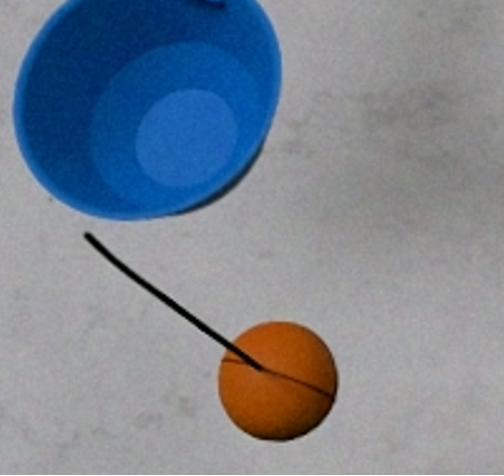

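Scene clock: 540.93 s.
left_arm: end_effector_position=(+0.2752, +0.4281, +0.3916) hand_measured=(+1.000, +1.000, +1.000, +1.000, +1.000, +1.000) hand_load_n=(+0.0, +0.5, +0.0, +0.0, +0.0, +0.0) hand_stopped_by=(target, target, target, target, target, target) hand_force_limit=0.00 hand_speed=-0.80 end_effector_quat_wxyz=(-0.246, +0.763, +0.561, -0.206) end_effector_velocity=(+0.001, -0.003, +0.001) end_effector_angular_velocity=(+0.000, -0.001, -0.002) | right_arm: end_effector_position=(+0.3055, -0.5103, +0.4720) hand_measured=(-1.000, -0.978, -0.988, -0.986, +0.502, -1.000) hand_load_n=(+0.5, +7.0, +9.5, +11.0, +13.5, +5.0) hand_stopped_by=(target, force, force, force, force, target) hand_force_limit=0.85 hand_speed=-0.92 end_effector_quat_wxyz=(+0.415, -0.326, +0.621, -0.580)
Joint positions: left_arm=[4.194 -2.129 -0.795 1.146 -2.195 1.289] | right_arm=[-1.735 -1.421 1.84 2.664 -0.303 0.194]
Joint velocities: left_arm=[-0.003 0.007 -0.009 0.002 0.001 -0.001] | right_arm=[within noise]
Joint torques (N m): left_arm=[-11.33 54.42 8.7 -0.42 0.1 -1.49] | right_arm=[8.84 -38.23 -25.53 -2.46 -2.1 -0.87]
Wrist force (N): left_arm=[0.3 -0.1 -0.2] | right_arm=[0.7 4.6 0.5]
Wrist torque (N m): left_arm=[-0.24 -0.11 0.13] | right_arm=[0.57 0.04 0.66]
Wrist force, peak (N): left_arm=[0.6 -0.4 -0.3] | right_arm=[0.8 5.1 0.5]
Hand target: left_arm +0.2752, +0.4279, +0.3916; -0.246, +0.763, +0.561, -0.206 | right_arm +0.3055, -0.5103, +0.4720; +0.415, -0.326, +0.621, -0.580
Off the commanded pose: left_arm 0.017 m, 0 deg | right_arm 0.000 m, 0 deg.
move: running

Emit:
wait:
  seconds: 10

Emit:
move:
  target: [0,0,0,0,0,0,1,1,1,1,1,1,0,-0.8,-0.0677,0.0095,0.0113,0,0,0,-1,-1,-1,-1,-1,-1,0.85,-0.92]
  speed: 0.0244

Emit:
execute_actions:
  actions:
    - [[0,0,0,0,0,0,1,1,1,1,1,1,0,-0.8,0,0,0,0,0,0,-1,-1,-1,-1,-1,-1,0.85,-0.92],[0,0,0,0,0,0,1,1,1,1,1,1,0,-0.8,0,0,0,0,0,0,-1,-1,-1,-1,-1,-1,0.85,-0.92],[0,0,0,0,0,0,1,1,1,1,1,1,0,-0.8,0,0.0001,0.0035,0,0,0,-1,-1,-1,-1,-1,-1,0.85,-0.92],[0,0,0,0,0,0,1,1,1,1,1,1,0,-0.8,0.0001,0.0002,0.0104,0,0,0,-1,-1,-1,-1,-1,-1,0.85,-0.92],[0,0,0,0,0,0,1,1,1,1,1,1,0,-0.8,0.0002,0.0003,0.0208,0,0,0,-1,-1,-1,-1,-1,-1,0.85,-0.92],[0,0,0,0,0,0,1,1,1,1,1,1,0,-0.8,0.0003,0.0006,0.0347,0,0,0,-1,-1,-1,-1,-1,-1,0.85,-0.92],[0,0,0,0,0,0,1,1,1,1,1,1,0,-0.8,0.0004,0.0008,0.0486,0,0,0,-1,-1,-1,-1,-1,-1,0.85,-0.92],[0,0,0,0,0,0,1,1,1,1,1,1,0,-0.8,0.0005,0.0010,0.0625,0,0,0,-1,-1,-1,-1,-1,-1,0.85,-0.92],[0,0,0,0,0,0,1,1,1,1,1,1,0,-0.8,0.0006,0.0012,0.0764,0,0,0,-1,-1,-1,-1,-1,-1,0.85,-0.92],[0,0,0,0,0,0,1,1,1,1,1,1,0,-0.8,0.0007,0.0014,0.0903,0,0,0,-1,-1,-1,-1,-1,-1,0.85,-0.92],[0,0,0,0,0,0,1,1,1,1,1,1,0,-0.8,0.0008,0.0017,0.1042,0,0,0,-1,-1,-1,-1,-1,-1,0.85,-0.92],[0,0,0,0,0,0,1,1,1,1,1,1,0,-0.8,0.0009,0.0019,0.1181,0,0,0,-1,-1,-1,-1,-1,-1,0.85,-0.92],[0,0,0,0,0,0,1,1,1,1,1,1,0,-0.8,0.0010,0.0021,0.1320,0,0,0,-1,-1,-1,-1,-1,-1,0.85,-0.92],[0,0,0,0,0,0,1,1,1,1,1,1,0,-0.8,0.0011,0.0023,0.1459,0,0,0,-1,-1,-1,-1,-1,-1,0.85,-0.92],[0,0,0,0,0,0,1,1,1,1,1,1,0,-0.8,0.0012,0.0026,0.1598,0,0,0,-1,-1,-1,-1,-1,-1,0.85,-0.92]]
    - [[0,0,0,0,0,0,1,1,1,1,1,1,0,-0.8,0,0.0001,0.0049,0,0,0,-1,-1,-1,-1,-1,-1,0.85,-0.92],[0,0,0,0,0,0,1,1,1,1,1,1,0,-0.8,0,0,0.0007,0,0,0,-1,-1,-1,-1,-1,-1,0.85,-0.92],[0,0,0,0,0,0,1,1,1,1,1,1,0,-0.8,-0.0001,-0.0002,-0.0125,0,0,0,-1,-1,-1,-1,-1,-1,0.85,-0.92],[0,0,0,0,0,0,1,1,1,1,1,1,0,-0.8,-0.0003,-0.0006,-0.0347,0,0,0,-1,-1,-1,-1,-1,-1,0.85,-0.92],[0,0,0,0,0,0,1,1,1,1,1,1,0,-0.8,-0.0004,-0.0009,-0.0570,0,0,0,-1,-1,-1,-1,-1,-1,0.85,-0.92],[0,0,0,0,0,0,1,1,1,1,1,1,0,-0.8,-0.0006,-0.0013,-0.0792,0,0,0,-1,-1,-1,-1,-1,-1,0.85,-0.92],[0,0,0,0,0,0,1,1,1,1,1,1,0,-0.8,-0.0008,-0.0016,-0.1014,0,0,0,-1,-1,-1,-1,-1,-1,0.85,-0.92],[0,0,0,0,0,0,1,1,1,1,1,1,0,-0.8,-0.0009,-0.0020,-0.1237,0,0,0,-1,-1,-1,-1,-1,-1,0.85,-0.92],[0,0,0,0,0,0,1,1,1,1,1,1,0,-0.8,-0.0011,-0.0023,-0.1459,0,0,0,-1,-1,-1,-1,-1,-1,0.85,-0.92],[0,0,0,0,0,0,1,1,1,1,1,1,0,-0.8,-0.0012,-0.0027,-0.1681,0,0,0,-1,-1,-1,-1,-1,-1,0.85,-0.92],[0,0,0,0,0,0,1,1,1,1,1,1,0,-0.8,-0.0014,-0.0030,-0.1904,0,0,0,-1,-1,-1,-1,-1,-1,0.85,-0.92],[0,0,0,0,0,0,1,1,1,1,1,1,0,-0.8,-0.0016,-0.0034,-0.2126,0,0,0,-1,-1,-1,-1,-1,-1,0.85,-0.92],[0,0,0,0,0,0,1,1,1,1,1,1,0,-0.8,-0.0017,-0.0038,-0.2348,0,0,0,-1,-1,-1,-1,-1,-1,0.85,-0.92],[0,0,0,0,0,0,1,1,1,1,1,1,0,-0.8,-0.0018,-0.0039,-0.2446,0,0,0,-1,-1,-1,-1,-1,-1,0.85,-0.92],[0,0,0,0,0,0,1,1,1,1,1,1,0,-0.8,-0.0018,-0.0039,-0.2418,0,0,0,-1,-1,-1,-1,-1,-1,0.85,-0.92]]
    - [[0,0,0,0,0,0,1,1,1,1,1,1,0,-0.8,0.0031,-0.0002,0.0153,0,0,0,-1,-1,-1,-1,-1,-1,0.85,-0.92],[0,0,0,0,0,0,1,1,1,1,1,1,0,-0.8,0.0103,-0.0062,0.0431,0,0,0,-1,-1,-1,-1,-1,-1,0.85,-0.92],[0,0,0,0,0,0,1,1,1,1,1,1,0,-0.8,0.0105,-0.0058,0.0709,0,0,0,-1,-1,-1,-1,-1,-1,0.85,-0.92],[0,0,0,0,0,0,1,1,1,1,1,1,0,-0.8,0.0107,-0.0053,0.0987,0,0,0,-1,-1,-1,-1,-1,-1,0.85,-0.92],[0,0,0,0,0,0,1,1,1,1,1,1,0,-0.8,0.0109,-0.0049,0.1264,0,0,0,-1,-1,-1,-1,-1,-1,0.85,-0.92],[0,0,0,0,0,0,1,1,1,1,1,1,0,-0.8,0.0111,-0.0044,0.1542,0,0,0,-1,-1,-1,-1,-1,-1,0.85,-0.92],[0,0,0,0,0,0,1,1,1,1,1,1,0,-0.8,0.0113,-0.0040,0.1820,0,0,0,-1,-1,-1,-1,-1,-1,0.85,-0.92],[0,0,0,0,0,0,1,1,1,1,1,1,0,-0.8,0.0116,-0.0035,0.2098,0,0,0,-1,-1,-1,-1,-1,-1,0.85,-0.92],[0,0,0,0,0,0,1,1,1,1,1,1,0,-0.8,0.0118,-0.0031,0.2376,0,0,0,-1,-1,-1,-1,-1,-1,0.85,-0.92],[0,0,0,0,0,0,1,1,1,1,1,1,0,-0.8,0.0120,-0.0027,0.2654,0,0,0,-1,-1,-1,-1,-1,-1,0.85,-0.92],[0,0,0,0,0,0,1,1,1,1,1,1,0,-0.8,0.0122,-0.0022,0.2932,0,0,0,-1,-1,-1,-1,-1,-1,0.85,-0.92],[0,0,0,0,0,0,1,1,1,1,1,1,0,-0.8,0.0124,-0.0018,0.3210,0,0,0,-1,-1,-1,-1,-1,-1,0.85,-0.92],[0,0,0,0,0,0,1,1,1,1,1,1,0,-0.8,0.0126,-0.0013,0.3488,0,0,0,-1,-1,-1,-1,-1,-1,0.85,-0.92],[0,0,0,0,0,0,1,1,1,1,1,1,0,-0.8,0.0051,0.0037,0.3627,0,0,0,-1,-1,-1,-1,-1,-1,0.85,-0.92],[0,0,0,0,0,0,1,1,1,1,1,1,0,-0.8,0.0027,0.0058,0.3627,0,0,0,-1,-1,-1,-1,-1,-1,0.85,-0.92]]
    - [[0,0,0,0,0,0,1,1,1,1,1,1,0,-0.8,-0.0001,-0.0002,-0.0139,0,0,0,-1,-1,-1,-1,-1,-1,0.85,-0.92],[0,0,0,0,0,0,1,1,1,1,1,1,0,-0.8,-0.0003,-0.0007,-0.0417,0,0,0,-1,-1,-1,-1,-1,-1,0.85,-0.92],[0,0,0,0,0,0,1,1,1,1,1,1,0,-0.8,-0.0005,-0.0010,-0.0639,0,0,0,-1,-1,-1,-1,-1,-1,0.85,-0.92],[0,0,0,0,0,0,1,1,1,1,1,1,0,-0.8,-0.0006,-0.0013,-0.0806,0,0,0,-1,-1,-1,-1,-1,-1,0.85,-0.92],[0,0,0,0,0,0,1,1,1,1,1,1,0,-0.8,0.0031,-0.0020,-0.0917,0,0,0,-1,-1,-1,-1,-1,-1,0.85,-0.92],[0,0,0,0,0,0,1,1,1,1,1,1,0,-0.8,0.0107,-0.0032,-0.0974,0,0,0,-1,-1,-1,-1,-1,-1,0.85,-0.92],[0,0,0,0,0,0,1,1,1,1,1,1,0,-0.8,0.0220,-0.0047,-0.1001,0,0,0,-1,-1,-1,-1,-1,-1,0.85,-0.92],[0,0,0,0,0,0,1,1,1,1,1,1,0,-0.8,0.0352,-0.0067,-0.1047,0,0,0,-1,-1,-1,-1,-1,-1,0.85,-0.92],[0,0,0,0,0,0,1,1,1,1,1,1,0,-0.8,0.0484,-0.0086,-0.1108,0,0,0,-1,-1,-1,-1,-1,-1,0.85,-0.92],[0,0,0,0,0,0,1,1,1,1,1,1,0,-0.8,0.0616,-0.0106,-0.1187,0,0,0,-1,-1,-1,-1,-1,-1,0.85,-0.92],[0,0,0,0,0,0,1,1,1,1,1,1,0,-0.8,0.0756,-0.0071,-0.1283,0,0,0,-1,-1,-1,-1,-1,-1,0.85,-0.92],[0,0,0,0,0,0,1,1,1,1,1,1,0,-0.8,0.0865,0.0025,-0.1397,0,0,0,-1,-1,-1,-1,-1,-1,0.85,-0.92],[0,0,0,0,0,0,1,1,1,1,1,1,0,-0.8,0.0943,0.0180,-0.1527,0,0,0,-1,-1,-1,-1,-1,-1,0.85,-0.92],[0,0,0,0,0,0,1,1,1,1,1,1,0,-0.8,0.0972,0.0397,-0.1676,0,0,0,-1,-1,-1,-1,-1,-1,0.85,-0.92],[0,0,0,0,0,0,1,1,1,1,1,1,0,-0.8,0.1009,0.0671,-0.1836,0,0,0,-1,-1,-1,-1,-1,-1,0.85,-0.92]]
    - [[0,0,0,0,0,0,1,1,1,1,1,1,0,-0.8,0.0041,0.0301,-0.0161,0,0,0,-1,-1,-1,-1,-1,-1,0.85,-0.92],[0,0,0,0,0,0,1,1,1,1,1,1,0,-0.8,0.0078,0.0573,-0.0315,0,0,0,-1,-1,-1,-1,-1,-1,0.85,-0.92],[0,0,0,0,0,0,1,1,1,1,1,1,0,-0.8,0.0111,0.0813,-0.0458,0,0,0,-1,-1,-1,-1,-1,-1,0.85,-0.92],[0,0,0,0,0,0,1,1,1,1,1,1,0,-0.8,0.0139,0.1020,-0.0584,0,0,0,-1,-1,-1,-1,-1,-1,0.85,-0.92],[0,0,0,0,0,0,1,1,1,1,1,1,0,-0.8,0.0162,0.1195,-0.0693,0,0,0,-1,-1,-1,-1,-1,-1,0.85,-0.92],[0,0,0,0,0,0,1,1,1,1,1,1,0,-0.8,0.0181,0.1337,-0.0778,0,0,0,-1,-1,-1,-1,-1,-1,0.85,-0.92],[0,0,0,0,0,0,1,1,1,1,1,1,0,-0.8,0.0196,0.1446,-0.0847,0,0,0,-1,-1,-1,-1,-1,-1,0.85,-0.92],[0,0,0,0,0,0,1,1,1,1,1,1,0,-0.8,0.0207,0.1522,-0.0898,0,0,0,-1,-1,-1,-1,-1,-1,0.85,-0.92],[0,0,0,0,0,0,1,1,1,1,1,1,0,-0.8,0.0212,0.1566,-0.0932,0,0,0,-1,-1,-1,-1,-1,-1,0.85,-0.92],[0,0,0,0,0,0,1,1,1,1,1,1,0,-0.8,0.0214,0.1581,-0.0949,0,0,0,-1,-1,-1,-1,-1,-1,0.85,-0.92]]
  cameras: ["cam_high"]

Scene clock: 566.70 s.
left_arm: end_effector_position=(+0.2704, +0.4116, +0.3923) hand_measured=(+1.000, +1.000, +1.000, +1.000, +1.000, +1.000) hand_load_n=(+0.0, +0.0, +0.0, +0.0, +0.0, +0.0) hand_stopped_by=(target, target, target, target, target, target) hand_force_limit=0.00 hand_speed=-0.80 end_effector_quat_wxyz=(-0.246, +0.763, +0.561, -0.206) | right_arm: end_effector_position=(+0.3055, -0.5103, +0.4720) hand_measured=(-1.000, -0.978, -0.988, -0.986, +0.502, -1.000) hand_load_n=(+0.5, +7.0, +9.5, +10.5, +14.0, +5.5) hand_stopped_by=(target, force, force, force, force, target) hand_force_limit=0.85 hand_speed=-0.92 end_effector_quat_wxyz=(+0.415, -0.326, +0.621, -0.580)
Joint positions: left_arm=[4.186 -2.081 -0.871 1.167 -2.193 1.28] | right_arm=[-1.735 -1.421 1.84 2.664 -0.303 0.194]
Joint torques (N m): left_arm=[9.65 32.18 27.7 -4.44 -1.79 1.44] | right_arm=[8.36 -37.01 -25.32 -0.89 -1.47 -1.89]
Wrist force (N): left_arm=[0.2 -0.3 -0.1] | right_arm=[0.3 3.5 0.8]
Wrist torque (N m): left_arm=[-0.28 -0.11 0.24] | right_arm=[0.52 0.06 0.64]
Wrist force, peak (N): left_arm=[0.6 -0.5 -0.3] | right_arm=[0.6 5.5 0.4]
Hand target: left_arm +0.2704, +0.4116, +0.3923; -0.246, +0.763, +0.561, -0.206 | right_arm +0.3055, -0.5103, +0.4720; +0.415, -0.326, +0.621, -0.580
Off the commanded pose: left_arm 0.000 m, 0 deg | right_arm 0.000 m, 0 deg.
earlier move: done
wait: 0.00 of 10 s (the move ended)

Scene clock: 568.67 s.
left_arm: end_effector_position=(+0.2704, +0.4116, +0.3923) hand_measured=(+1.000, +1.000, +1.000, +1.000, +1.000, +1.000) hand_load_n=(+0.0, +0.0, +0.0, +0.0, +0.0, +0.0) hand_stopped_by=(target, target, target, target, target, target) hand_force_limit=0.00 hand_speed=-0.80 end_effector_quat_wxyz=(-0.246, +0.763, +0.561, -0.206) | right_arm: end_effector_position=(+0.3301, -0.4766, +0.4721) hand_measured=(-1.000, -0.978, -0.988, -0.986, +0.502, -1.000) hand_load_n=(+0.5, +7.0, +9.0, +11.0, +13.5, +5.5) hand_stopped_by=(target, force, force, force, force, target) hand_force_limit=0.85 hand_speed=-0.92 end_effector_quat_wxyz=(+0.415, -0.326, +0.621, -0.580)
Joint positions: left_arm=[4.186 -2.081 -0.871 1.167 -2.193 1.28] | right_arm=[-1.685 -1.491 1.919 2.663 -0.352 0.186]
Joint torques (N m): left_arm=[9.75 32.18 27.47 -4.4 -1.66 1.44] | right_arm=[-6.21 -11.97 -29.25 0.39 1.1 -2.53]
Wrist force (N): left_arm=[0.4 -0.4 -0.1] | right_arm=[0.2 4.6 0.3]
Wrist torque (N m): left_arm=[-0.30 -0.14 0.25] | right_arm=[0.61 0.11 0.73]
Wrist force, peak (N): left_arm=[0.7 -0.3 -0.3] | right_arm=[0.5 5.3 0.7]
Hand target: left_arm +0.2704, +0.4116, +0.3923; -0.246, +0.763, +0.561, -0.206 | right_arm +0.3300, -0.4767, +0.4721; +0.415, -0.326, +0.621, -0.580
Off the commanded pose: left_arm 0.000 m, 0 deg | right_arm 0.000 m, 0 deg.
move: done

Scene clock: 571.43 s.
left_arm: end_effector_position=(+0.2704, +0.4116, +0.3923) hand_measured=(+1.000, +1.000, +1.000, +1.000, +1.000, +1.000) hand_load_n=(+0.0, +0.0, +0.0, +0.0, +0.0, +0.0) hand_stopped_by=(target, target, target, target, target, target) hand_force_limit=0.00 hand_speed=-0.80 end_effector_quat_wxyz=(-0.246, +0.763, +0.561, -0.206) | right_arm: end_effector_position=(+0.3088, -0.5276, +0.3254) hand_measured=(-1.000, -0.978, -0.988, -0.986, +0.502, -1.000) hand_load_n=(+0.5, +7.0, +9.5, +10.5, +13.5, +5.0) hand_stopped_by=(target, force, force, force, force, target) hand_force_limit=0.85 hand_speed=-0.92 end_effector_quat_wxyz=(+0.415, -0.326, +0.621, -0.580)
Joint positions: left_arm=[4.186 -2.081 -0.871 1.167 -2.193 1.28] | right_arm=[-1.721 -1.176 1.964 2.297 -0.317 0.192]
Joint torques (N m): left_arm=[9.37 32.07 27.6 -4.43 -1.72 1.5] | right_arm=[-3.9 -43.96 -9.2 -2.02 -0.37 -2.26]
Wrist force (N): left_arm=[0.5 -0.1 -0.2] | right_arm=[0.9 5.2 0.5]
Wrist torque (N m): left_arm=[-0.24 -0.14 0.25] | right_arm=[0.60 0.04 0.75]
Wrist force, peak (N): left_arm=[0.5 -0.2 -0.5] | right_arm=[0.5 5.7 11.1]
Hand target: left_arm +0.2704, +0.4116, +0.3923; -0.246, +0.763, +0.561, -0.206 | right_arm +0.3088, -0.5276, +0.3254; +0.415, -0.326, +0.621, -0.580
Off the commanded pose: left_arm 0.000 m, 0 deg | right_arm 0.000 m, 0 deg.
Step readings (end_effector_position of left_arm | right_arm):
0: (+0.2704, +0.4116, +0.3923) | (+0.3301, -0.4766, +0.4721)
1: (+0.2704, +0.4116, +0.3923) | (+0.3301, -0.4766, +0.4721)
2: (+0.2704, +0.4116, +0.3923) | (+0.3301, -0.4766, +0.4721)
4: (+0.2704, +0.4116, +0.3923) | (+0.3307, -0.4770, +0.4721)
8: (+0.2704, +0.4116, +0.3923) | (+0.3466, -0.4846, +0.4718)
15: (+0.2704, +0.4116, +0.3923) | (+0.4013, -0.5114, +0.4713)
16: (+0.2704, +0.4116, +0.3923) | (+0.4083, -0.5150, +0.4714)
17: (+0.2704, +0.4116, +0.3923) | (+0.4141, -0.5181, +0.4714)
19: (+0.2704, +0.4116, +0.3923) | (+0.4164, -0.5203, +0.4718)
23: (+0.2704, +0.4116, +0.3923) | (+0.3784, -0.5014, +0.4724)
30: (+0.2704, +0.4116, +0.3923) | (+0.2977, -0.4597, +0.4721)
31: (+0.2704, +0.4116, +0.3923) | (+0.2906, -0.4561, +0.4720)
32: (+0.2704, +0.4116, +0.3923) | (+0.2880, -0.4554, +0.4720)
34: (+0.2704, +0.4116, +0.3923) | (+0.3022, -0.4663, +0.4735)
38: (+0.2704, +0.4116, +0.3923) | (+0.3595, -0.4918, +0.4723)
45: (+0.2704, +0.4116, +0.3923) | (+0.4661, -0.5454, +0.4715)
46: (+0.2704, +0.4116, +0.3923) | (+0.4756, -0.5491, +0.4711)
47: (+0.2704, +0.4116, +0.3923) | (+0.4790, -0.5506, +0.4712)
49: (+0.2704, +0.4116, +0.3923) | (+0.4657, -0.5456, +0.4720)
53: (+0.2704, +0.4116, +0.3923) | (+0.4256, -0.5331, +0.4725)
60: (+0.2704, +0.4116, +0.3923) | (+0.3744, -0.5619, +0.4531)
61: (+0.2704, +0.4116, +0.3923) | (+0.3675, -0.5598, +0.4411)
62: (+0.2704, +0.4116, +0.3923) | (+0.3609, -0.5561, +0.4263)
64: (+0.2704, +0.4116, +0.3923) | (+0.3457, -0.5460, +0.3897)
68: (+0.2704, +0.4116, +0.3923) | (+0.3202, -0.5320, +0.3408)
75: (+0.2704, +0.4116, +0.3923) | (+0.3084, -0.5274, +0.3249)
Images, in order (width x height): cam_high 672x504.

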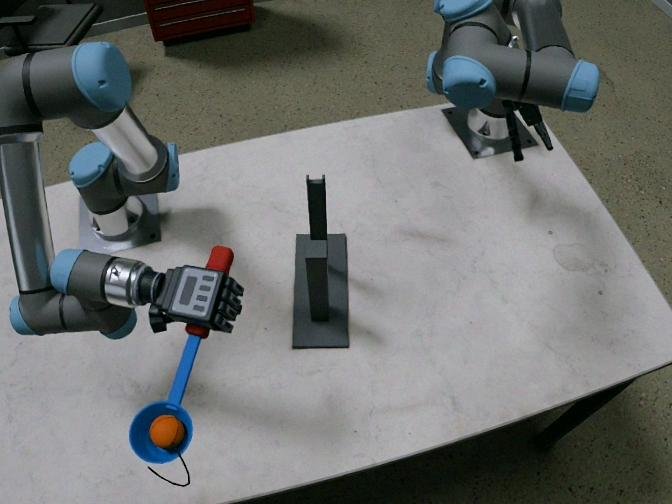

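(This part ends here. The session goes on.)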